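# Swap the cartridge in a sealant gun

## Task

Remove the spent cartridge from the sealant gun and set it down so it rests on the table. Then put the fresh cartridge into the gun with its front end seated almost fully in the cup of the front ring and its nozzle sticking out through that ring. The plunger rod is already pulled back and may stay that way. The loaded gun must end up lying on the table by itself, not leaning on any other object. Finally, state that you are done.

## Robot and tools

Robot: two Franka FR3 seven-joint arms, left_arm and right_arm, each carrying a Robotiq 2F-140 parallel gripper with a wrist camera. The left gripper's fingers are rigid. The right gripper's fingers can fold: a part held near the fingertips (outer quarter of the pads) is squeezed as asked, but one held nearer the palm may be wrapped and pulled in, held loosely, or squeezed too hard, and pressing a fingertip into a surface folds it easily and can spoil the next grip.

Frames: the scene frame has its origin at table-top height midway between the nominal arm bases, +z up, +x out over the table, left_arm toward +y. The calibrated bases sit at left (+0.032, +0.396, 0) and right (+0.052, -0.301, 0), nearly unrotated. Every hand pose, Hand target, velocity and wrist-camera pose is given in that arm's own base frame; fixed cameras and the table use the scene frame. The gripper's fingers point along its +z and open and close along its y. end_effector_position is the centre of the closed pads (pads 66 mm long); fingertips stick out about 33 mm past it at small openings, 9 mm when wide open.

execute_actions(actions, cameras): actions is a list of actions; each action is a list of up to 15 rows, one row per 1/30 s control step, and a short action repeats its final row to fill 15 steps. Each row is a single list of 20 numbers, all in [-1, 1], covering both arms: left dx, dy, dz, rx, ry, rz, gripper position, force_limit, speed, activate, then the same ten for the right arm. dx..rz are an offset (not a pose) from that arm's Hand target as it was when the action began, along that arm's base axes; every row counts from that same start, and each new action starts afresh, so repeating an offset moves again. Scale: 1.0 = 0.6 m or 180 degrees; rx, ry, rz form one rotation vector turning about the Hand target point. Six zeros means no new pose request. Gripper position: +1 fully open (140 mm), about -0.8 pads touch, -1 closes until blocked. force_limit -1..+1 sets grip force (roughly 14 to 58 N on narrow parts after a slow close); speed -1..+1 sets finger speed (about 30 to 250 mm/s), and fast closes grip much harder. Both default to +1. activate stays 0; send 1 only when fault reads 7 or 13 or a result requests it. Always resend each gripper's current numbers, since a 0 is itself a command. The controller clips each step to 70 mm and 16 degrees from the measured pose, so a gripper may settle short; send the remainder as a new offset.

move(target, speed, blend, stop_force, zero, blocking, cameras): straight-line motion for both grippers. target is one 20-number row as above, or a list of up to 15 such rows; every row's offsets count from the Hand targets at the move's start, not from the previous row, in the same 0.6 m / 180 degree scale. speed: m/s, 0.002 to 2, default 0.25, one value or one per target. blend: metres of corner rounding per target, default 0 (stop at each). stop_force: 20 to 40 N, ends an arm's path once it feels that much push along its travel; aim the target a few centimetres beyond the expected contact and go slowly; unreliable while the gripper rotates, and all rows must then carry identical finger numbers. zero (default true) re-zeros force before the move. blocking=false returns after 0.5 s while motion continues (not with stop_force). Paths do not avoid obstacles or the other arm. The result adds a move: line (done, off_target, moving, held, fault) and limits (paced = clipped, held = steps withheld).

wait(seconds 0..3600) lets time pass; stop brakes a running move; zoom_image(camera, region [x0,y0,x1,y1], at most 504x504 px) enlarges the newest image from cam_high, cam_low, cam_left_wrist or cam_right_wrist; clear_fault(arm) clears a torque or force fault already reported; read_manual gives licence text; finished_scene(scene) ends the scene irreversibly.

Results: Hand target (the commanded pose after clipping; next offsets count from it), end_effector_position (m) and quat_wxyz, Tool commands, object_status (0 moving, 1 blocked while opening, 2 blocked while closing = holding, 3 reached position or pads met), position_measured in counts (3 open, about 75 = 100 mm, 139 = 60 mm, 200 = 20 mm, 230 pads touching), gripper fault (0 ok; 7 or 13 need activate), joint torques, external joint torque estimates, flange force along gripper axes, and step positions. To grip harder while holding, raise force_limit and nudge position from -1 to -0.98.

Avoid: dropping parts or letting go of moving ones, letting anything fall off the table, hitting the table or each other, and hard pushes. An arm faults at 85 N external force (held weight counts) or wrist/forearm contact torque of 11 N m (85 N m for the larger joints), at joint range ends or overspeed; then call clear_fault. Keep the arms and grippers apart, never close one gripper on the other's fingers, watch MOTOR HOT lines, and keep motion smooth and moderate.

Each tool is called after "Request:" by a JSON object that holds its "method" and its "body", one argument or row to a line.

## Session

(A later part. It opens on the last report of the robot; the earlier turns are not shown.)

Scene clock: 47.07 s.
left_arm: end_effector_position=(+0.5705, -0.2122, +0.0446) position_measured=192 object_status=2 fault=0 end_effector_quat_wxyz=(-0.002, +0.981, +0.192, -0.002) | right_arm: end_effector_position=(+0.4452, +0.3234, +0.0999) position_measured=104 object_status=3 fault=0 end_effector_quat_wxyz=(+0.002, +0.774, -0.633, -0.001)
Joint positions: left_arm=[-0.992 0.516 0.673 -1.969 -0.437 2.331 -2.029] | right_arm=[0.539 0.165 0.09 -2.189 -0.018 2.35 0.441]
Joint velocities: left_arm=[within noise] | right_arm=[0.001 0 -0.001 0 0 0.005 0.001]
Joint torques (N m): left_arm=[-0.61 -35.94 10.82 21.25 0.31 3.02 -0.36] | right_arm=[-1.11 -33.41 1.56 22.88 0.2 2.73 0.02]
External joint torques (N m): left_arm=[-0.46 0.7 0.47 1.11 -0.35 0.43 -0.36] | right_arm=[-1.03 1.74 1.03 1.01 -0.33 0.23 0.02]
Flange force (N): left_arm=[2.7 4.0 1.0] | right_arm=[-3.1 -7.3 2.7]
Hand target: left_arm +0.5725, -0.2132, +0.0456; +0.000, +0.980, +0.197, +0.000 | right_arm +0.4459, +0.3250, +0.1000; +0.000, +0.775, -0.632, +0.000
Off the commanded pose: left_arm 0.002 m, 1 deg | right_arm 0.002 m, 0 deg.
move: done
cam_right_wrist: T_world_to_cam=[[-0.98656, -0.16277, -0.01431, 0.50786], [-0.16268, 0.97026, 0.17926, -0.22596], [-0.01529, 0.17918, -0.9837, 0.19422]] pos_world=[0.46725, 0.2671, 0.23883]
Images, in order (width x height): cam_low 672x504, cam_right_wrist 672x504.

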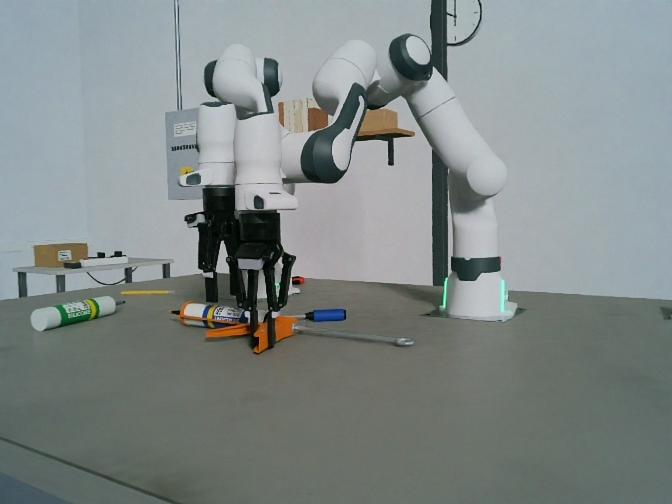

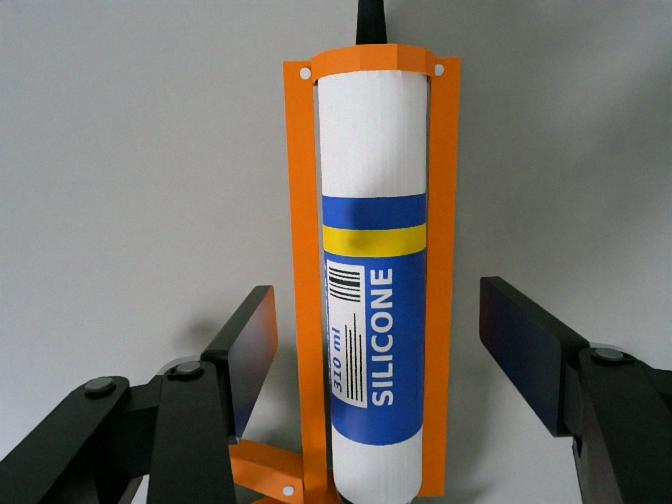

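Request:
{"method": "zoom_image", "body": {
  "camera": "cam_right_wrist",
  "region": [250, 250, 510, 420]
}}

Request:
{"method": "zoom_image", "body": {
  "camera": "cam_right_wrist",
  "region": [260, 0, 500, 120]
}}

Request:
{"method": "zoom_image", "body": {
  "camera": "cam_low",
  "region": [165, 285, 285, 355]
}}

Scaled by 1.938.

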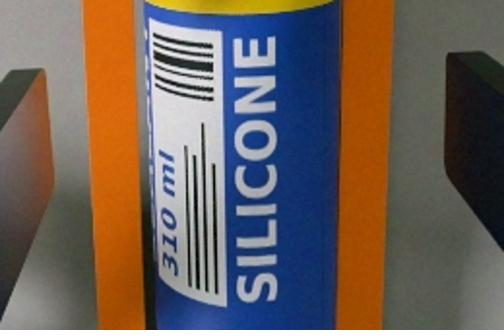

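Scaled by 2.100.

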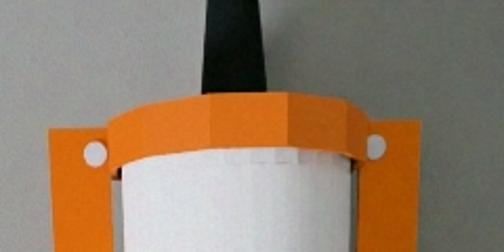

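Scaled by 4.200.

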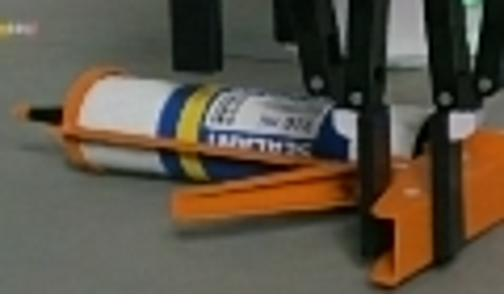

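Request:
{"method": "move", "body": {
  "target": [0,0,0,0,0,0,-1,-0.5,-1,0,-0.0038,0,0.025,0,0,0,-1,-1,0.5,0],
  "speed": 0.1
}}

Request:
{"method": "move", "body": {
  "target": [0,0,0,0,0,0,-1,-0.5,-1,0,0,0,-0.0833,0,0,0,-1,-1,0.5,0],
  "speed": 0.025,
  "stop_force": 20,
  "cameras": ["cam_right_wrist"]
}}

Scene clock: 49.17 s.
left_arm: end_effector_position=(+0.5705, -0.2122, +0.0446) position_measured=192 object_status=2 fault=0 end_effector_quat_wxyz=(-0.002, +0.981, +0.192, -0.002) | right_arm: end_effector_position=(+0.4452, +0.3243, +0.1149) position_measured=235 object_status=3 fault=0 end_effector_quat_wxyz=(-0.001, +0.775, -0.632, +0.001)
Joint positions: left_arm=[-0.992 0.516 0.673 -1.969 -0.437 2.331 -2.029] | right_arm=[0.539 0.138 0.092 -2.184 -0.018 2.323 0.441]
Joint velocities: left_arm=[within noise] | right_arm=[-0.001 -0.001 0.001 0 -0.001 -0.004 0.001]
Joint torques (N m): left_arm=[-0.61 -35.97 10.84 21.21 0.3 3.02 -0.34] | right_arm=[-1.38 -33.32 1.71 22.91 0.56 2.36 0.02]
External joint torques (N m): left_arm=[-0.41 0.56 0.56 1.17 -0.36 0.45 -0.34] | right_arm=[-1.26 1.21 1.31 0.67 0.01 -0.17 0.02]
Flange force (N): left_arm=[2.7 3.8 0.8] | right_arm=[-2.1 -5.3 0.9]
Hand target: left_arm +0.5725, -0.2132, +0.0456; +0.000, +0.980, +0.197, +0.000 | right_arm +0.4436, +0.3250, +0.1150; +0.000, +0.775, -0.632, +0.000
Off the commanded pose: left_arm 0.002 m, 1 deg | right_arm 0.002 m, 0 deg.
move: done

Scene clock: 52.13 s.
left_arm: end_effector_position=(+0.5710, -0.2123, +0.0447) position_measured=192 object_status=2 fault=0 end_effector_quat_wxyz=(-0.002, +0.981, +0.194, -0.002) | right_arm: end_effector_position=(+0.4525, +0.3300, +0.0850) position_measured=235 object_status=3 fault=0 end_effector_quat_wxyz=(-0.014, +0.776, -0.631, +0.004)
Joint positions: left_arm=[-0.992 0.516 0.673 -1.969 -0.437 2.332 -2.033] | right_arm=[0.54 0.195 0.091 -2.202 -0.027 2.425 0.444]
Joint torques (N m): left_arm=[-0.77 -36.13 10.42 21.22 0.47 2.8 -0.17] | right_arm=[-0.58 -25.42 1.83 15.85 0.41 1.68 0.19]
External joint torques (N m): left_arm=[-0.71 0.7 -0.06 0.99 -0.19 0.19 -0.17] | right_arm=[-0.65 10.3 1.05 -5.64 -0.09 -0.92 0.19]
Flange force (N): left_arm=[2.5 4.0 1.0] | right_arm=[-2.9 -5.2 19.5]
Hand target: left_arm +0.5725, -0.2132, +0.0456; +0.000, +0.980, +0.197, +0.000 | right_arm +0.4434, +0.3249, +0.0718; +0.000, +0.775, -0.632, +0.000 (not the last commanded pose)
Off the commanded pose: left_arm 0.002 m, 1 deg | right_arm 0.022 m, 2 deg.
move: contact (right_arm)
cam_right_wrist: T_world_to_cam=[[-0.98484, -0.16765, -0.0446, 0.51932], [-0.17314, 0.96601, 0.19197, -0.2235], [0.0109, 0.19678, -0.98039, 0.16052]] pos_world=[0.471, 0.27137, 0.22344]

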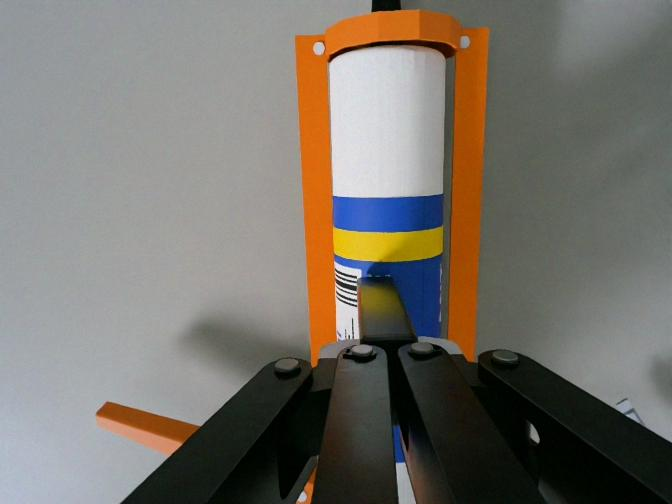

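Request:
{"method": "zoom_image", "body": {
  "camera": "cam_right_wrist",
  "region": [300, 230, 480, 370]
}}

Scaled by 2.800.

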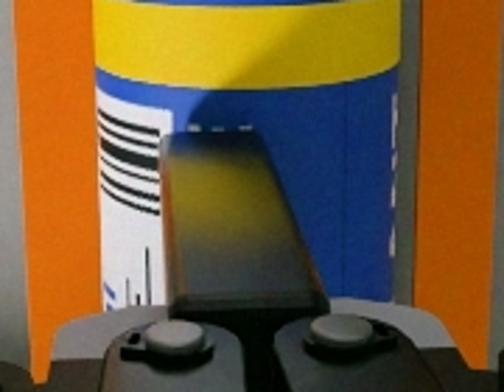

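Request:
{"method": "move", "body": {
  "target": [0,0,0,0,0,0,-1,-0.5,-1,0,0.0027,0,0.047,0,0,0,0.2,0,0,0],
  "speed": 0.1,
  "cameras": ["cam_right_wrist","cam_left_wrist"]
}}

Scene clock: 54.50 s.
left_arm: end_effector_position=(+0.5710, -0.2123, +0.0448) position_measured=192 object_status=2 fault=0 end_effector_quat_wxyz=(-0.002, +0.981, +0.194, -0.002) | right_arm: end_effector_position=(+0.4461, +0.3246, +0.0999) position_measured=104 object_status=3 fault=0 end_effector_quat_wxyz=(-0.001, +0.775, -0.632, +0.001)
Joint positions: left_arm=[-0.992 0.516 0.673 -1.969 -0.437 2.332 -2.033] | right_arm=[0.54 0.165 0.091 -2.191 -0.023 2.358 0.444]
Joint velocities: left_arm=[within noise] | right_arm=[0.001 -0.001 -0.001 0.001 0 -0.005 -0.001]
Joint torques (N m): left_arm=[-0.16 -36.07 11.18 21.16 0.48 2.79 -0.18] | right_arm=[-1.46 -33.83 1.59 22.53 0.83 2.13 -0.01]
External joint torques (N m): left_arm=[-0.04 0.7 0.76 0.98 -0.18 0.19 -0.18] | right_arm=[-1.58 1.43 0.86 0.54 0.3 -0.42 -0.01]
Flange force (N): left_arm=[3.5 3.4 0.6] | right_arm=[-1.4 -5.8 0.9]
Hand target: left_arm +0.5725, -0.2132, +0.0456; +0.000, +0.980, +0.197, +0.000 | right_arm +0.4450, +0.3249, +0.1000; +0.000, +0.775, -0.632, +0.000
Off the commanded pose: left_arm 0.002 m, 1 deg | right_arm 0.001 m, 0 deg.
move: done
cam_left_wrist: T_world_to_cam=[[0.40004, -0.91568, 0.03884, -0.42606], [-0.82968, -0.34381, 0.43979, 0.36833], [-0.38935, -0.20816, -0.89726, 0.35565]] pos_world=[0.61451, -0.18946, 0.17367]
cam_right_wrist: T_world_to_cam=[[-0.98594, -0.16571, -0.02149, 0.51036], [-0.16686, 0.9696, 0.17898, -0.22493], [-0.00882, 0.18005, -0.98362, 0.19084]] pos_world=[0.46734, 0.2683, 0.23894]
Images, in order (width x height): cam_left_wrist 672x504, cam_right_wrist 672x504.

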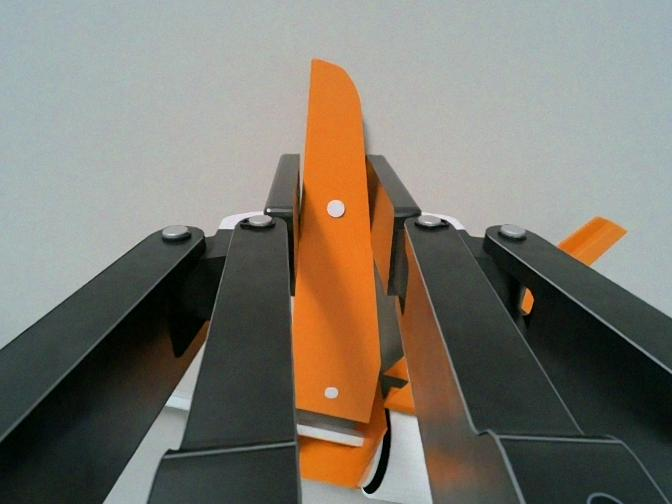

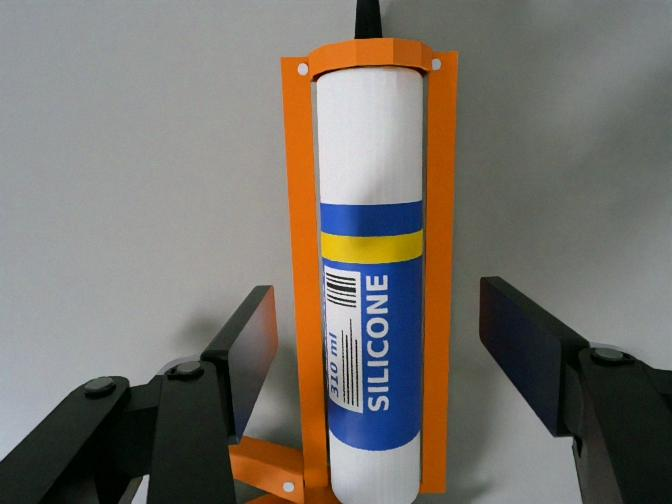

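Request:
{"method": "zoom_image", "body": {
  "camera": "cam_right_wrist",
  "region": [270, 0, 470, 130]
}}

Request:
{"method": "zoom_image", "body": {
  "camera": "cam_right_wrist",
  "region": [270, 400, 470, 504]
}}

Request:
{"method": "zoom_image", "body": {
  "camera": "cam_left_wrist",
  "region": [280, 360, 440, 504]
}}

Scaled by 2.520.

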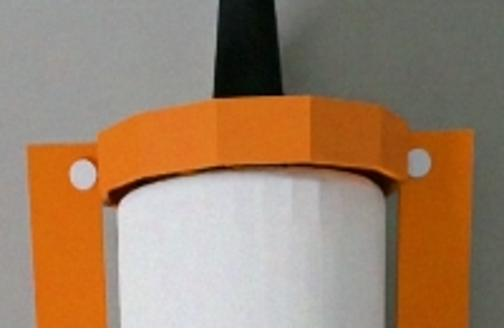

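Scaled by 2.520.

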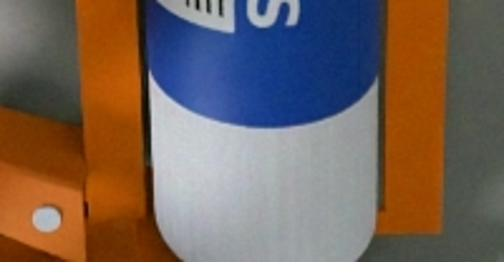

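Scaled by 3.150.

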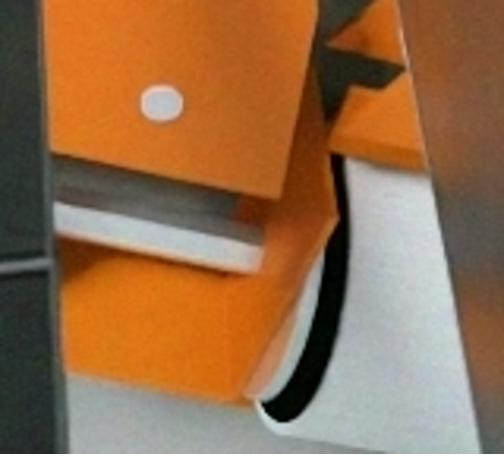

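Request:
{"method": "zoom_image", "body": {
  "camera": "cam_right_wrist",
  "region": [260, 220, 500, 360]
}}

Scaled by 2.100.

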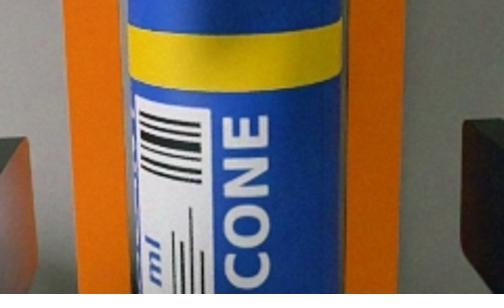

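Request:
{"method": "move", "body": {
  "target": [0,0,0,0,0,0,-1,-0.5,-1,0,-0.0018,0.0003,-0.057,0,0,0,0.2,-0.05,-1,0],
  "speed": 0.1
}}

Request:
{"method": "execute_actions", "body": {
  "actions": [
    [[0,0,0,0,0,0,-1,-0.5,-1,0,0,0,0,0,0,0,-1,-0.05,-1,0]],
    [[0,0,0,0,0,0,-1,-0.5,-1,0,0,0,0,0,0,0,-1,-0.05,-1,0]],
    [[0,0,0,0,0,0,-1,-0.5,-1,0,0,0,0,0,0,0,-1,-0.05,-1,0]]
  ],
  "cameras": ["cam_right_wrist"]
}}

Scene clock: 56.67 s.
left_arm: end_effector_position=(+0.5710, -0.2123, +0.0448) position_measured=192 object_status=2 fault=0 end_effector_quat_wxyz=(-0.002, +0.981, +0.194, -0.002) | right_arm: end_effector_position=(+0.4433, +0.3242, +0.0658) position_measured=104 object_status=3 fault=0 end_effector_quat_wxyz=(+0.001, +0.776, -0.631, -0.001)
Joint positions: left_arm=[-0.992 0.516 0.673 -1.969 -0.437 2.332 -2.033] | right_arm=[0.54 0.223 0.091 -2.212 -0.028 2.431 0.445]
Joint velocities: left_arm=[within noise] | right_arm=[0 0 0 -0.001 0 0.003 0]
Joint torques (N m): left_arm=[-0.18 -36.08 11.17 21.24 0.48 2.8 -0.19] | right_arm=[-1 -34.71 1.59 21.55 0.16 2.69 0.21]
External joint torques (N m): left_arm=[-0.21 0.59 0.66 1.14 -0.18 0.2 -0.18] | right_arm=[-1.12 1.34 0.66 0.63 -0.32 0.19 0.2]
Flange force (N): left_arm=[3.5 3.7 0.4] | right_arm=[-1.8 -5.0 2.7]
Hand target: left_arm +0.5725, -0.2132, +0.0456; +0.000, +0.980, +0.197, +0.000 | right_arm +0.4439, +0.3251, +0.0658; +0.000, +0.775, -0.632, +0.000
Off the commanded pose: left_arm 0.002 m, 1 deg | right_arm 0.001 m, 0 deg.
move: done

Scene clock: 58.37 s.
left_arm: end_effector_position=(+0.5710, -0.2123, +0.0448) position_measured=192 object_status=2 fault=0 end_effector_quat_wxyz=(-0.002, +0.981, +0.194, -0.002) | right_arm: end_effector_position=(+0.4436, +0.3244, +0.0659) position_measured=162 object_status=2 fault=0 end_effector_quat_wxyz=(+0.001, +0.776, -0.631, -0.001)
Joint positions: left_arm=[-0.992 0.516 0.673 -1.969 -0.437 2.332 -2.033] | right_arm=[0.54 0.223 0.091 -2.212 -0.028 2.432 0.446]
Joint torques (N m): left_arm=[-0.17 -36.05 11.11 21.17 0.49 2.8 -0.18] | right_arm=[-1.08 -34.49 1.65 21.31 0.17 2.66 0.19]
External joint torques (N m): left_arm=[-0.09 0.6 0.69 1.06 -0.17 0.21 -0.18] | right_arm=[-1.11 1.69 0.8 0.32 -0.31 0.13 0.19]
External joint torques at the end of the 1st action: left_arm=[-0.1 0.59 0.71 1.04 -0.17 0.19 -0.16] | right_arm=[-1.02 1.38 0.83 0.62 -0.32 0.21 0.18]
External joint torques at the end of the 2nd action: left_arm=[0.03 0.75 0.77 0.91 -0.18 0.18 -0.14] | right_arm=[-1.04 1.4 0.86 0.55 -0.34 0.21 0.19]
Flange force (N): left_arm=[3.5 3.5 0.5] | right_arm=[-1.8 -4.8 3.3]
Flange force at the end of the 1st action (N): left_arm=[3.4 3.4 0.4] | right_arm=[-2.0 -5.0 2.8]
Flange force at the end of the 2nd action (N): left_arm=[3.7 3.3 0.8] | right_arm=[-1.9 -4.8 2.9]
Hand target: left_arm +0.5725, -0.2132, +0.0456; +0.000, +0.980, +0.197, +0.000 | right_arm +0.4439, +0.3251, +0.0658; +0.000, +0.775, -0.632, +0.000
Off the commanded pose: left_arm 0.002 m, 1 deg | right_arm 0.001 m, 0 deg.
Step readings (end_effector_position of left_arm | right_arm; steps 1 to 15: 1st action; 16 to 30: 2nd action; 31 to 45: 3rd action):
0: (+0.5710, -0.2123, +0.0448) | (+0.4433, +0.3242, +0.0658)
1: (+0.5710, -0.2123, +0.0448) | (+0.4433, +0.3242, +0.0658)
2: (+0.5710, -0.2123, +0.0448) | (+0.4434, +0.3242, +0.0658)
4: (+0.5710, -0.2123, +0.0448) | (+0.4434, +0.3242, +0.0658)
8: (+0.5710, -0.2123, +0.0448) | (+0.4434, +0.3243, +0.0658)
15: (+0.5710, -0.2123, +0.0448) | (+0.4435, +0.3243, +0.0658)
16: (+0.5710, -0.2123, +0.0448) | (+0.4435, +0.3243, +0.0658)
17: (+0.5710, -0.2123, +0.0448) | (+0.4435, +0.3243, +0.0658)
19: (+0.5710, -0.2123, +0.0448) | (+0.4435, +0.3243, +0.0658)
23: (+0.5710, -0.2123, +0.0448) | (+0.4435, +0.3243, +0.0658)
30: (+0.5710, -0.2123, +0.0448) | (+0.4435, +0.3243, +0.0658)
31: (+0.5710, -0.2123, +0.0448) | (+0.4435, +0.3243, +0.0658)
32: (+0.5710, -0.2123, +0.0448) | (+0.4435, +0.3243, +0.0658)
34: (+0.5710, -0.2123, +0.0448) | (+0.4435, +0.3243, +0.0658)
38: (+0.5710, -0.2123, +0.0448) | (+0.4436, +0.3244, +0.0659)
45: (+0.5710, -0.2123, +0.0448) | (+0.4436, +0.3244, +0.0659)
cam_right_wrist: T_world_to_cam=[[-0.98566, -0.16799, -0.01575, 0.50734], [-0.16806, 0.96918, 0.18015, -0.21847], [-0.015, 0.18021, -0.98351, 0.16012]] pos_world=[0.46575, 0.26811, 0.20483]

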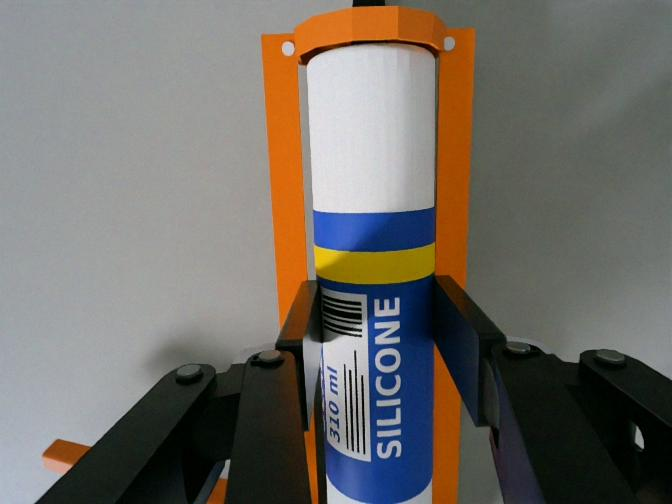

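Request:
{"method": "move", "body": {
  "target": [
    [0,0,0,0,0,0,-1,-0.5,-1,0,0.0014,-0.0070,0.0144,0.02724,0.00544,0,-1,-0.05,-1,0],
    [0,0,0,0,0,0,-1,-0.5,-1,0,0.0027,-0.0136,0.02825,0.05448,0.01088,0,-1,-0.05,-1,0]
  ],
  "speed": 0.05,
  "blend": [0.002,0],
  "cameras": ["cam_right_wrist","cam_low","cam_high"]
}}

Scene clock: 61.83 s.
left_arm: end_effector_position=(+0.5710, -0.2124, +0.0448) position_measured=192 object_status=2 fault=0 end_effector_quat_wxyz=(-0.002, +0.981, +0.194, -0.002) | right_arm: end_effector_position=(+0.4450, +0.3167, +0.0822) position_measured=162 object_status=2 fault=0 end_effector_quat_wxyz=(-0.053, +0.770, -0.632, -0.067)
Joint positions: left_arm=[-0.992 0.516 0.673 -1.969 -0.437 2.332 -2.033] | right_arm=[0.397 0.153 0.161 -2.287 0.227 2.483 0.182]
Joint velocities: left_arm=[within noise] | right_arm=[-0.001 0 -0.002 0.001 0 0 -0.006]
Joint torques (N m): left_arm=[-0.39 -36.07 10.85 21.22 0.51 2.85 -0.16] | right_arm=[-1.83 -32.88 2.07 21.51 0.75 2.75 -0.19]
External joint torques (N m): left_arm=[-0.28 0.63 0.44 1.08 -0.15 0.25 -0.16] | right_arm=[-1.86 0.87 1.18 0.34 0.37 0.17 -0.19]
Flange force (N): left_arm=[3.3 3.7 0.7] | right_arm=[1.2 -2.7 1.8]
Hand target: left_arm +0.5725, -0.2132, +0.0456; +0.000, +0.980, +0.197, +0.000 | right_arm +0.4455, +0.3169, +0.0828; -0.055, +0.772, -0.630, -0.067
Off the commanded pose: left_arm 0.002 m, 1 deg | right_arm 0.001 m, 0 deg.
move: done
cam_right_wrist: T_world_to_cam=[[-0.9873, -0.15861, -0.00937, 0.5049], [-0.15206, 0.92612, 0.34521, -0.22081], [-0.04608, 0.34225, -0.93848, 0.13637]] pos_world=[0.4712, 0.2379, 0.20894]
Images, in order (width x height): cam_high 672x504, cam_low 672x504, cam_right_wrist 672x504.

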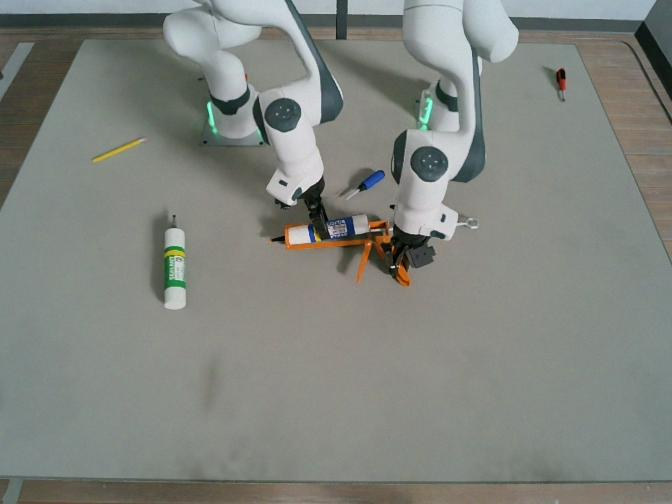

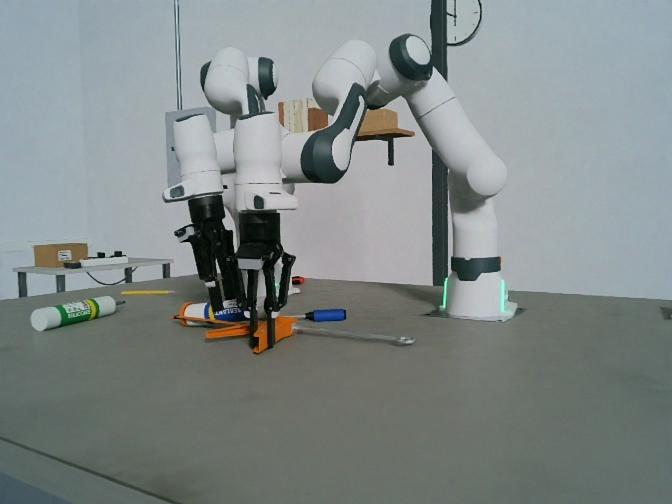

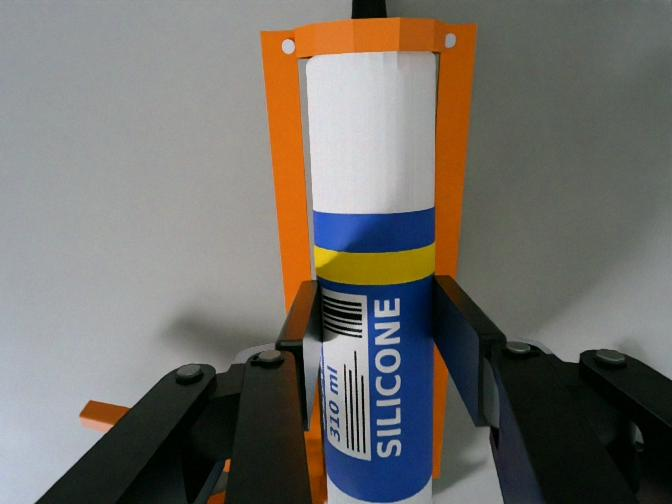

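Request:
{"method": "zoom_image", "body": {
  "camera": "cam_low",
  "region": [165, 285, 285, 355]
}}

Request:
{"method": "zoom_image", "body": {
  "camera": "cam_high",
  "region": [260, 190, 420, 300]
}}

Scaled by 4.200.

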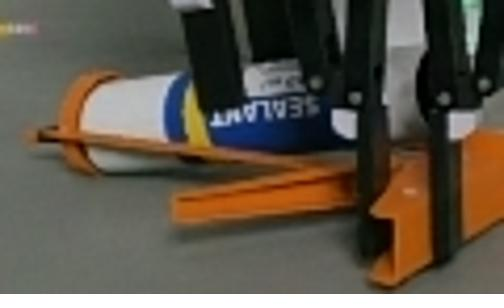

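Scaled by 3.150.

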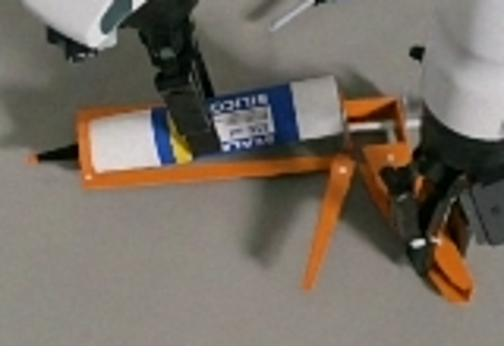

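Request:
{"method": "move", "body": {
  "target": [
    [0,0,0,0,0,0,-1,-0.5,-1,0,0.0007,-0.0033,0.0079,0.01634,0.00327,0,-1,-0.05,-1,0],
    [0,0,0,0,0,0,-1,-0.5,-1,0,0.0014,-0.0069,0.0181,0.03813,0.00762,0,-1,-0.05,-1,0],
    [0,0,0,0,0,0,-1,-0.5,-1,0,-0.0033,0.0165,0.0254,0.03813,0.00762,0,-1,-0.05,-1,0]
  ],
  "speed": 0.05,
  "blend": [0.001,0.001,0],
  "cameras": ["cam_right_wrist","cam_low","cam_high"]
}}

Scene clock: 64.07 s.
left_arm: end_effector_position=(+0.5710, -0.2124, +0.0448) position_measured=192 object_status=2 fault=0 end_effector_quat_wxyz=(-0.002, +0.981, +0.194, -0.002) | right_arm: end_effector_position=(+0.4447, +0.3254, +0.0979) position_measured=162 object_status=2 fault=0 end_effector_quat_wxyz=(-0.094, +0.765, -0.627, -0.113)
Joint positions: left_arm=[-0.992 0.516 0.673 -1.969 -0.437 2.332 -2.033] | right_arm=[0.327 0.12 0.202 -2.305 0.421 2.479 0.003]
Joint torques (N m): left_arm=[-0.31 -36.09 10.96 21.25 0.53 2.8 -0.16] | right_arm=[-1.35 -31.38 2.68 22.79 0.39 2.13 -0.1]
External joint torques (N m): left_arm=[-0.32 0.61 0.45 1.14 -0.13 0.2 -0.16] | right_arm=[-1.26 1.29 1.95 1.31 0.08 -0.34 -0.09]
Flange force (N): left_arm=[3.3 3.9 0.5] | right_arm=[-1.4 -7.1 2.0]
Hand target: left_arm +0.5725, -0.2132, +0.0456; +0.000, +0.980, +0.197, +0.000 | right_arm +0.4436, +0.3268, +0.0980; -0.094, +0.766, -0.625, -0.114
Off the commanded pose: left_arm 0.002 m, 1 deg | right_arm 0.002 m, 0 deg.
move: done
cam_right_wrist: T_world_to_cam=[[-0.98773, -0.15586, -0.00987, 0.50554], [-0.14302, 0.87736, 0.45802, -0.23345], [-0.06273, 0.45381, -0.88889, 0.11433]] pos_world=[0.47312, 0.23173, 0.21354]
Images, in order (width x height): cam_high 672x504, cam_low 672x504, cam_right_wrist 672x504.

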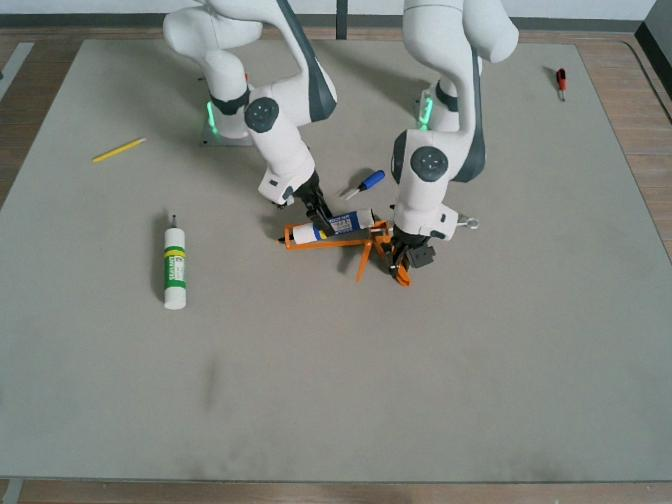

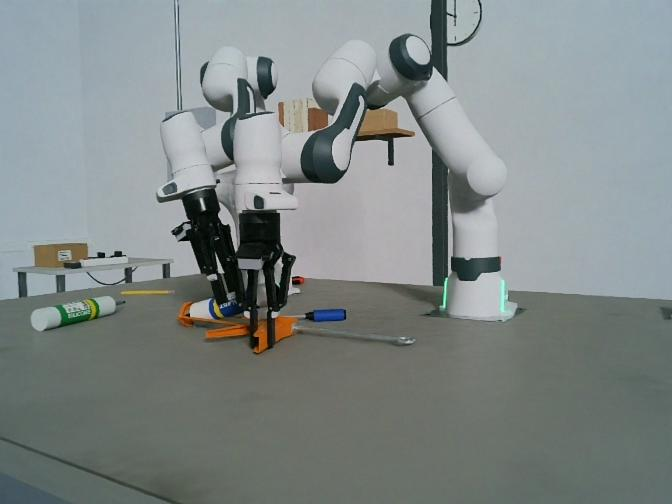

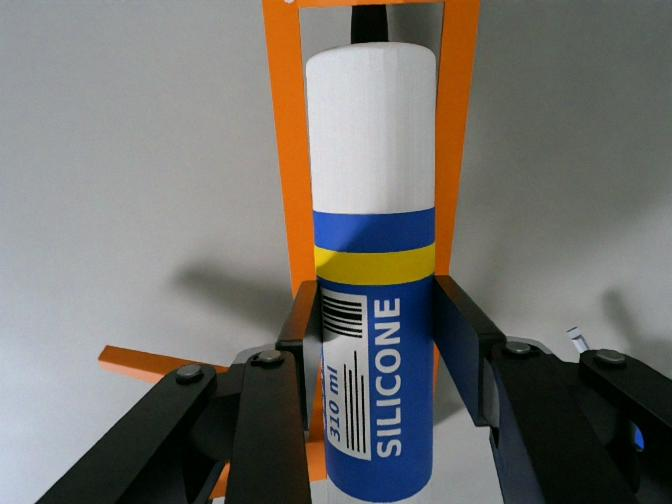

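Request:
{"method": "move", "body": {
  "target": [
    [0,0,0,0,0,0,-1,-0.5,-1,0,-0.0140,0.0703,0.0220,0,0,0,-1,-0.05,-1,0],
    [0,0,0,0,0,0,-1,-0.5,-1,0,-0.0140,0.0703,0.155,0,0,0,-1,-0.05,-1,0],
    [0,0,0,0,0,0,-1,-0.5,-1,0,-0.1602,-0.4837,0.1533,-0.0926,-0.0185,0,-1,-0.05,-1,0]
  ],
  "speed": [0.08,0.15,0.25],
  "blend": [0.005,0.03,0],
  "cameras": ["cam_right_wrist","cam_low","cam_high"]
}}

Scene clock: 68.23 s.
left_arm: end_effector_position=(+0.5709, -0.2124, +0.0447) position_measured=192 object_status=2 fault=0 end_effector_quat_wxyz=(-0.002, +0.981, +0.194, -0.002) | right_arm: end_effector_position=(+0.3483, +0.0369, +0.1900) position_measured=162 object_status=2 fault=0 end_effector_quat_wxyz=(-0.001, +0.772, -0.636, +0.000)
Joint positions: left_arm=[-0.992 0.516 0.673 -1.969 -0.437 2.332 -2.033] | right_arm=[0.136 -0.591 -0.031 -2.719 -0.019 2.129 -0.072]
Joint velocities: left_arm=[within noise] | right_arm=[0.001 0 0.001 0 -0.002 0.001 -0.004]
Joint torques (N m): left_arm=[-0.44 -36.11 10.85 21.26 0.53 2.78 -0.18] | right_arm=[-1.01 -10.85 0.59 24.6 0.32 2.31 -0.31]
External joint torques (N m): left_arm=[-0.19 0.62 0.53 1.02 -0.13 0.17 -0.18] | right_arm=[-1 0.34 0.68 0.6 -0.32 -0.28 -0.31]
Flange force (N): left_arm=[3.3 3.5 0.5] | right_arm=[1.3 -2.3 -1.5]
Hand target: left_arm +0.5725, -0.2132, +0.0456; +0.000, +0.980, +0.197, +0.000 | right_arm +0.3474, +0.0366, +0.1900; +0.000, +0.775, -0.632, +0.000
Off the commanded pose: left_arm 0.002 m, 1 deg | right_arm 0.001 m, 1 deg.
move: done
cam_right_wrist: T_world_to_cam=[[-0.98756, -0.15596, -0.01989, 0.36807], [-0.15697, 0.97089, 0.1809, 0.01779], [-0.0089, 0.18177, -0.9833, 0.33034]] pos_world=[0.36922, -0.01992, 0.32893]
Images, in order (width x height): cam_high 672x504, cam_low 672x504, cam_right_wrist 672x504.

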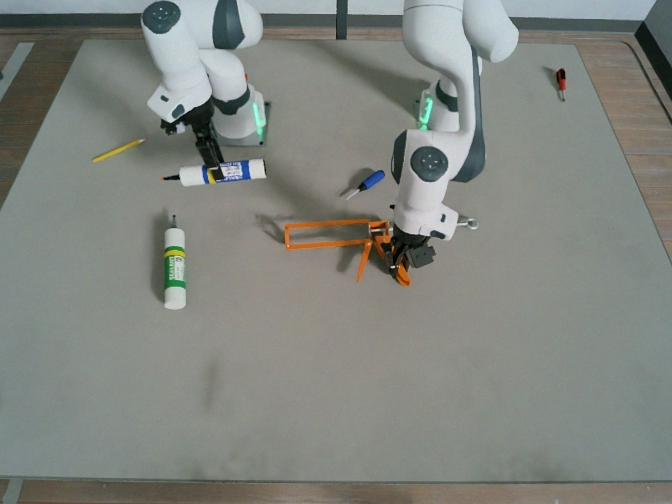

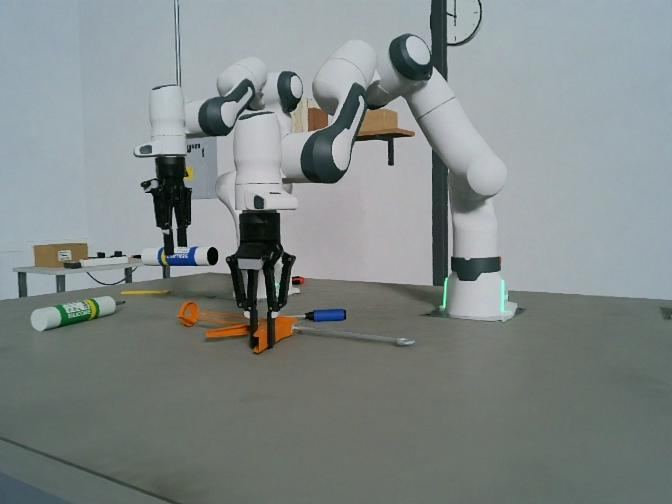

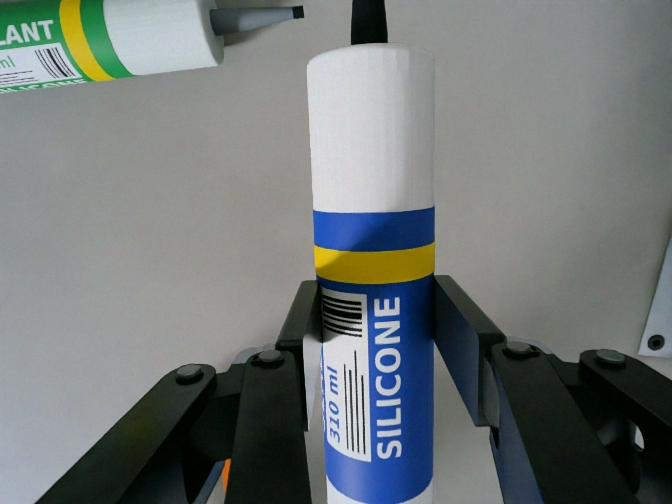

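Request:
{"method": "move", "body": {
  "target": [
    [0,0,0,0,0,0,-1,-0.5,-1,0,-0.0123,0.1223,-0.17,0,0,0,-1,-0.05,-1,0],
    [0,0,0,0,0,0,-1,-0.5,-1,0,-0.0123,0.1223,-0.2142,0,0,0,-1,-0.05,-1,0]
  ],
  "speed": [0.2,0.04],
  "blend": [0.005,0],
  "cameras": ["cam_low","cam_high"]
}}

Scene clock: 70.57 s.
left_arm: end_effector_position=(+0.5709, -0.2124, +0.0447) position_measured=192 object_status=2 fault=0 end_effector_quat_wxyz=(-0.002, +0.981, +0.194, -0.002) | right_arm: end_effector_position=(+0.3443, +0.1115, +0.0659) position_measured=162 object_status=2 fault=0 end_effector_quat_wxyz=(-0.004, +0.778, -0.629, +0.003)
Joint positions: left_arm=[-0.992 0.516 0.673 -1.969 -0.437 2.332 -2.033] | right_arm=[0.211 -0.284 0.115 -2.844 0.058 2.571 0.062]
Joint velocities: left_arm=[within noise] | right_arm=[-0.001 0.001 0.001 -0.001 0 0.003 0.005]
Joint torques (N m): left_arm=[-0.43 -36.1 10.83 21.27 0.53 2.78 -0.17] | right_arm=[-1.93 -12.05 0.46 16.62 0.41 2.46 0.3]
External joint torques (N m): left_arm=[-0.52 0.62 0.26 1.18 -0.13 0.18 -0.17] | right_arm=[-1.94 4.97 1.37 -2.8 0 -0.14 0.3]
Flange force (N): left_arm=[3.2 4.2 0.5] | right_arm=[-0.9 -7.9 17.3]
Hand target: left_arm +0.5725, -0.2132, +0.0456; +0.000, +0.980, +0.197, +0.000 | right_arm +0.3401, +0.1100, +0.0615; +0.000, +0.775, -0.632, +0.000
Off the commanded pose: left_arm 0.002 m, 1 deg | right_arm 0.006 m, 1 deg.
move: off_target (right_arm)
Images, in order (width x height): cam_high 672x504, cam_low 672x504.

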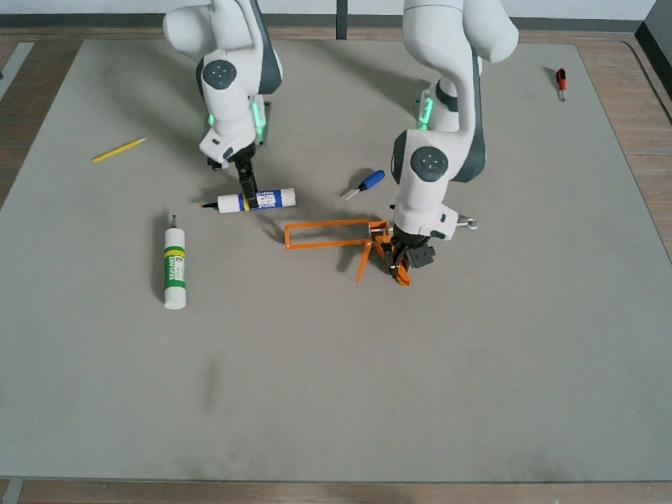

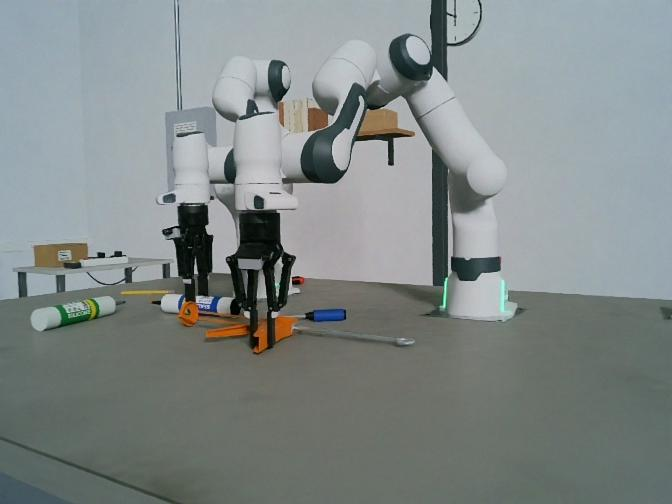

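Request:
{"method": "move", "body": {
  "target": [0,0,0,0,0,0,-1,-0.5,-1,0,0.006,0.002,0.0067,0,0,0,-1,-0.05,-1,0],
  "speed": 0.05
}}

Request:
{"method": "execute_actions", "body": {
  "actions": [
    [[0,0,0,0,0,0,-1,-0.5,-1,0,0,0,0,0,0,0,0.2,-0.05,-1,0]],
    [[0,0,0,0,0,0,-1,-0.5,-1,0,0,0,0,0,0,0,0.2,-0.05,-1,0]],
    [[0,0,0,0,0,0,-1,-0.5,-1,0,0,0,0,0,0,0,0.2,-0.05,-1,0]]
  ],
  "cameras": ["cam_right_wrist"]
}}

Scene clock: 71.33 s.
left_arm: end_effector_position=(+0.5709, -0.2124, +0.0447) position_measured=192 object_status=2 fault=0 end_effector_quat_wxyz=(-0.002, +0.981, +0.194, -0.002) | right_arm: end_effector_position=(+0.3446, +0.1118, +0.0660) position_measured=162 object_status=2 fault=0 end_effector_quat_wxyz=(-0.002, +0.777, -0.630, +0.001)
Joint positions: left_arm=[-0.992 0.516 0.673 -1.969 -0.437 2.332 -2.033] | right_arm=[0.211 -0.279 0.115 -2.836 0.058 2.562 0.064]
Joint velocities: left_arm=[within noise] | right_arm=[0 -0.001 0 0.001 0.001 -0.005 0.001]
Joint torques (N m): left_arm=[-0.43 -36.09 10.81 21.23 0.53 2.79 -0.16] | right_arm=[-1.87 -15.4 0.28 19.76 0.42 2.13 0.11]
External joint torques (N m): left_arm=[-0.21 0.44 0.54 1.18 -0.13 0.21 -0.16] | right_arm=[-1.82 1.82 1.23 0.34 0.01 -0.46 0.11]
Flange force (N): left_arm=[3.3 3.6 0.2] | right_arm=[-0.5 -7.6 4.3]
Hand target: left_arm +0.5725, -0.2132, +0.0456; +0.000, +0.980, +0.197, +0.000 | right_arm +0.3437, +0.1112, +0.0655; +0.000, +0.775, -0.632, +0.000
Off the commanded pose: left_arm 0.002 m, 1 deg | right_arm 0.001 m, 0 deg.
move: done

Scene clock: 73.03 s.
left_arm: end_effector_position=(+0.5709, -0.2124, +0.0447) position_measured=192 object_status=2 fault=0 end_effector_quat_wxyz=(-0.002, +0.981, +0.194, -0.002) | right_arm: end_effector_position=(+0.3442, +0.1117, +0.0659) position_measured=104 object_status=3 fault=0 end_effector_quat_wxyz=(-0.001, +0.777, -0.630, +0.000)
Joint positions: left_arm=[-0.992 0.516 0.673 -1.969 -0.437 2.332 -2.033] | right_arm=[0.211 -0.279 0.115 -2.836 0.058 2.561 0.064]
Joint torques (N m): left_arm=[-0.45 -36.06 10.86 21.26 0.53 2.78 -0.17] | right_arm=[-1.83 -15.51 0.24 20.09 0.4 2.28 0.22]
External joint torques (N m): left_arm=[-0.44 0.69 0.35 1.11 -0.13 0.17 -0.17] | right_arm=[-1.81 1.75 1.17 0.64 -0.01 -0.31 0.22]
External joint torques at the end of the 1st action: left_arm=[-0.29 0.52 0.51 1.14 -0.12 0.19 -0.17] | right_arm=[-1.77 1.67 1.18 0.76 -0.02 -0.31 0.2]
External joint torques at the end of the 2nd action: left_arm=[-0.33 0.63 0.39 1.13 -0.13 0.19 -0.17] | right_arm=[-1.82 1.55 1.1 0.82 -0.01 -0.3 0.14]
Flange force (N): left_arm=[3.2 4.0 0.6] | right_arm=[-0.7 -8.3 4.5]
Flange force at the end of the 1st action (N): left_arm=[3.2 3.7 0.3] | right_arm=[-0.8 -8.4 4.1]
Flange force at the end of the 2nd action (N): left_arm=[3.4 3.9 0.6] | right_arm=[-0.4 -8.2 3.7]
Hand target: left_arm +0.5725, -0.2132, +0.0456; +0.000, +0.980, +0.197, +0.000 | right_arm +0.3437, +0.1112, +0.0655; +0.000, +0.775, -0.632, +0.000
Off the commanded pose: left_arm 0.002 m, 1 deg | right_arm 0.001 m, 0 deg.
Step readings (end_effector_position of left_arm | right_arm; steps 1 to 15: 1st action; 16 to 30: 2nd action; 31 to 45: 3rd action):
0: (+0.5709, -0.2124, +0.0447) | (+0.3446, +0.1118, +0.0660)
1: (+0.5709, -0.2124, +0.0447) | (+0.3445, +0.1118, +0.0660)
2: (+0.5709, -0.2124, +0.0447) | (+0.3445, +0.1118, +0.0660)
4: (+0.5709, -0.2124, +0.0447) | (+0.3444, +0.1118, +0.0660)
8: (+0.5709, -0.2124, +0.0447) | (+0.3443, +0.1118, +0.0659)
15: (+0.5709, -0.2124, +0.0447) | (+0.3442, +0.1117, +0.0659)
16: (+0.5709, -0.2124, +0.0447) | (+0.3442, +0.1117, +0.0659)
17: (+0.5709, -0.2124, +0.0447) | (+0.3442, +0.1117, +0.0659)
19: (+0.5709, -0.2124, +0.0447) | (+0.3442, +0.1117, +0.0659)
23: (+0.5709, -0.2124, +0.0447) | (+0.3442, +0.1117, +0.0659)
30: (+0.5709, -0.2124, +0.0447) | (+0.3442, +0.1117, +0.0659)
31: (+0.5709, -0.2124, +0.0447) | (+0.3442, +0.1117, +0.0659)
32: (+0.5709, -0.2124, +0.0447) | (+0.3442, +0.1117, +0.0659)
34: (+0.5709, -0.2124, +0.0447) | (+0.3442, +0.1117, +0.0659)
38: (+0.5709, -0.2124, +0.0447) | (+0.3442, +0.1117, +0.0659)
45: (+0.5709, -0.2124, +0.0447) | (+0.3442, +0.1117, +0.0659)
cam_right_wrist: T_world_to_cam=[[-0.98494, -0.17154, -0.02143, 0.37412], [-0.17257, 0.96832, 0.1805, -0.02741], [-0.01022, 0.18148, -0.98334, 0.19512]] pos_world=[0.36575, 0.05531, 0.20483]

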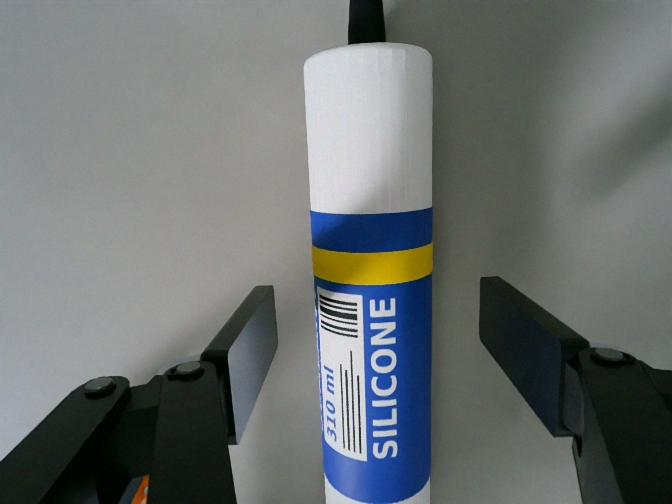

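Request:
{"method": "move", "body": {
  "target": [
    [0,0,0,0,0,0,-1,-0.5,-1,0,0,0,0.14,0,0,0,0.2,-0.05,-1,0],
    [0,0,0,0,0,0,-1,-0.5,-1,0,0.3638,-0.3087,0.1075,0,0,-0.4822,0.2,-0.05,-1,0]
  ],
  "speed": [0.2,0.35],
  "blend": [0.02,0],
  "cameras": ["cam_right_wrist","cam_high"]
}}

Scene clock: 77.73 s.
left_arm: end_effector_position=(+0.5709, -0.2124, +0.0447) position_measured=192 object_status=2 fault=0 end_effector_quat_wxyz=(-0.002, +0.981, +0.194, -0.002) | right_arm: end_effector_position=(+0.5625, -0.0740, +0.1305) position_measured=104 object_status=3 fault=0 end_effector_quat_wxyz=(+0.002, -0.131, +0.991, +0.001)
Joint positions: left_arm=[-0.992 0.516 0.673 -1.969 -0.437 2.332 -2.033] | right_arm=[-0.161 0.158 0.03 -2.11 -0.002 2.271 1.177]
Joint velocities: left_arm=[within noise] | right_arm=[0.001 0.001 0.001 -0.001 0 -0.001 0.007]
Joint torques (N m): left_arm=[-0.45 -36.06 10.85 21.22 0.54 2.78 -0.17] | right_arm=[-1.03 -34.02 0.66 23.79 0.29 2.15 0.18]
External joint torques (N m): left_arm=[-0.22 0.52 0.57 1.16 -0.12 0.2 -0.17] | right_arm=[-1.03 2.01 0.37 0.99 -0.31 -0.32 0.18]
Flange force (N): left_arm=[3.4 3.7 0.2] | right_arm=[-8.6 -4.0 1.3]
Hand target: left_arm +0.5725, -0.2132, +0.0456; +0.000, +0.980, +0.197, +0.000 | right_arm +0.5619, -0.0741, +0.1300; +0.000, -0.129, +0.992, +0.000
Off the commanded pose: left_arm 0.002 m, 1 deg | right_arm 0.001 m, 0 deg.
move: done
cam_right_wrist: T_world_to_cam=[[-0.2258, 0.97402, -0.01725, 0.21594], [0.95697, 0.22509, 0.18313, -0.51232], [0.18225, 0.02484, -0.98294, 0.17466]] pos_world=[0.5072, -0.09935, 0.26922]
Images, in order (width x height): cam_high 672x504, cam_right_wrist 672x504.

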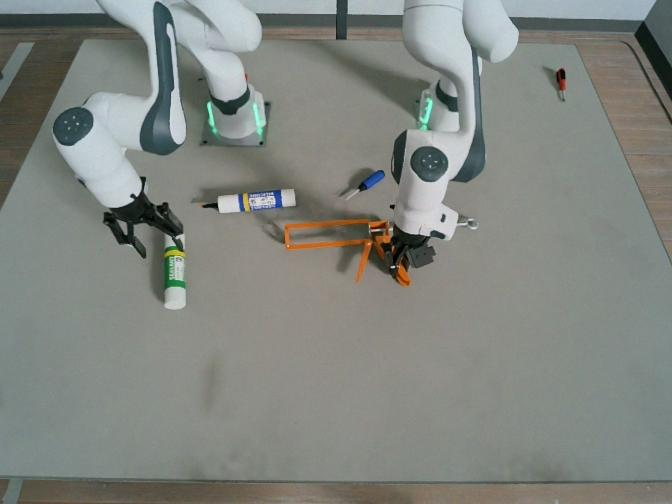

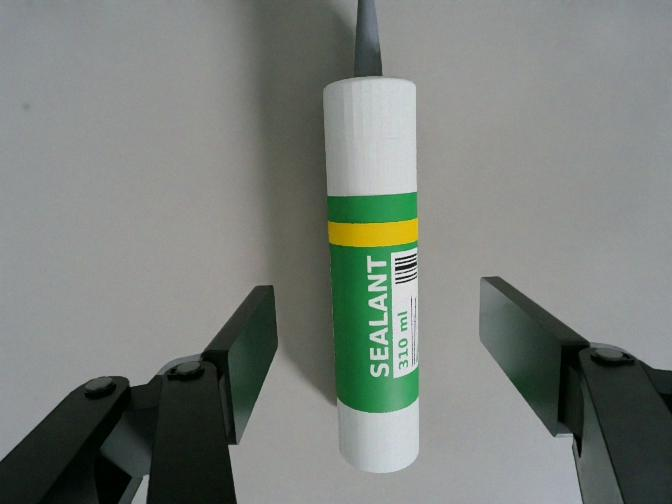

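Request:
{"method": "move", "body": {
  "target": [0,0,0,0,0,0,-1,-0.5,-1,0,-0.005,0.007,-0.1075,0,0,0.0028,0.2,-0.05,-1,0],
  "speed": 0.12,
  "cameras": ["cam_right_wrist"]
}}

Scene clock: 79.67 s.
left_arm: end_effector_position=(+0.5709, -0.2124, +0.0447) position_measured=192 object_status=2 fault=0 end_effector_quat_wxyz=(-0.002, +0.981, +0.194, -0.002) | right_arm: end_effector_position=(+0.5578, -0.0700, +0.0654) position_measured=104 object_status=3 fault=0 end_effector_quat_wxyz=(-0.001, -0.134, +0.991, +0.002)
Joint positions: left_arm=[-0.992 0.516 0.673 -1.969 -0.437 2.332 -2.033] | right_arm=[-0.155 0.255 0.03 -2.164 -0.008 2.416 1.18]
Joint velocities: left_arm=[within noise] | right_arm=[-0.001 0 0 -0.001 -0.001 0.003 0.001]
Joint torques (N m): left_arm=[-0.45 -36.12 10.84 21.24 0.54 2.78 -0.17] | right_arm=[-1.04 -35.96 1.2 21.67 0.2 2.62 0.23]
External joint torques (N m): left_arm=[-0.27 0.49 0.53 1.2 -0.12 0.21 -0.17] | right_arm=[-0.92 1.38 0.84 0.62 -0.32 0.18 0.23]
Flange force (N): left_arm=[3.4 3.8 0.2] | right_arm=[-5.0 -2.2 2.7]
Hand target: left_arm +0.5725, -0.2132, +0.0456; +0.000, +0.980, +0.197, +0.000 | right_arm +0.5589, -0.0699, +0.0655; +0.000, -0.133, +0.991, +0.000
Off the commanded pose: left_arm 0.002 m, 1 deg | right_arm 0.001 m, 0 deg.
move: done
cam_right_wrist: T_world_to_cam=[[-0.23181, 0.97264, -0.0153, 0.213], [0.95673, 0.23081, 0.17717, -0.49585], [0.17585, 0.02643, -0.98406, 0.11516]] pos_world=[0.50353, -0.09576, 0.20443]

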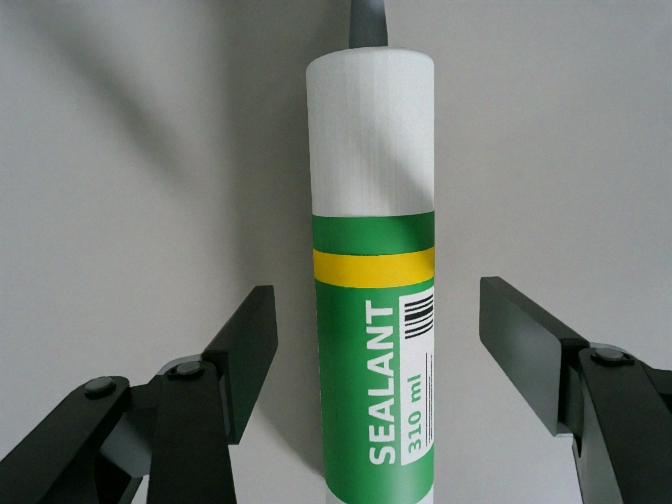

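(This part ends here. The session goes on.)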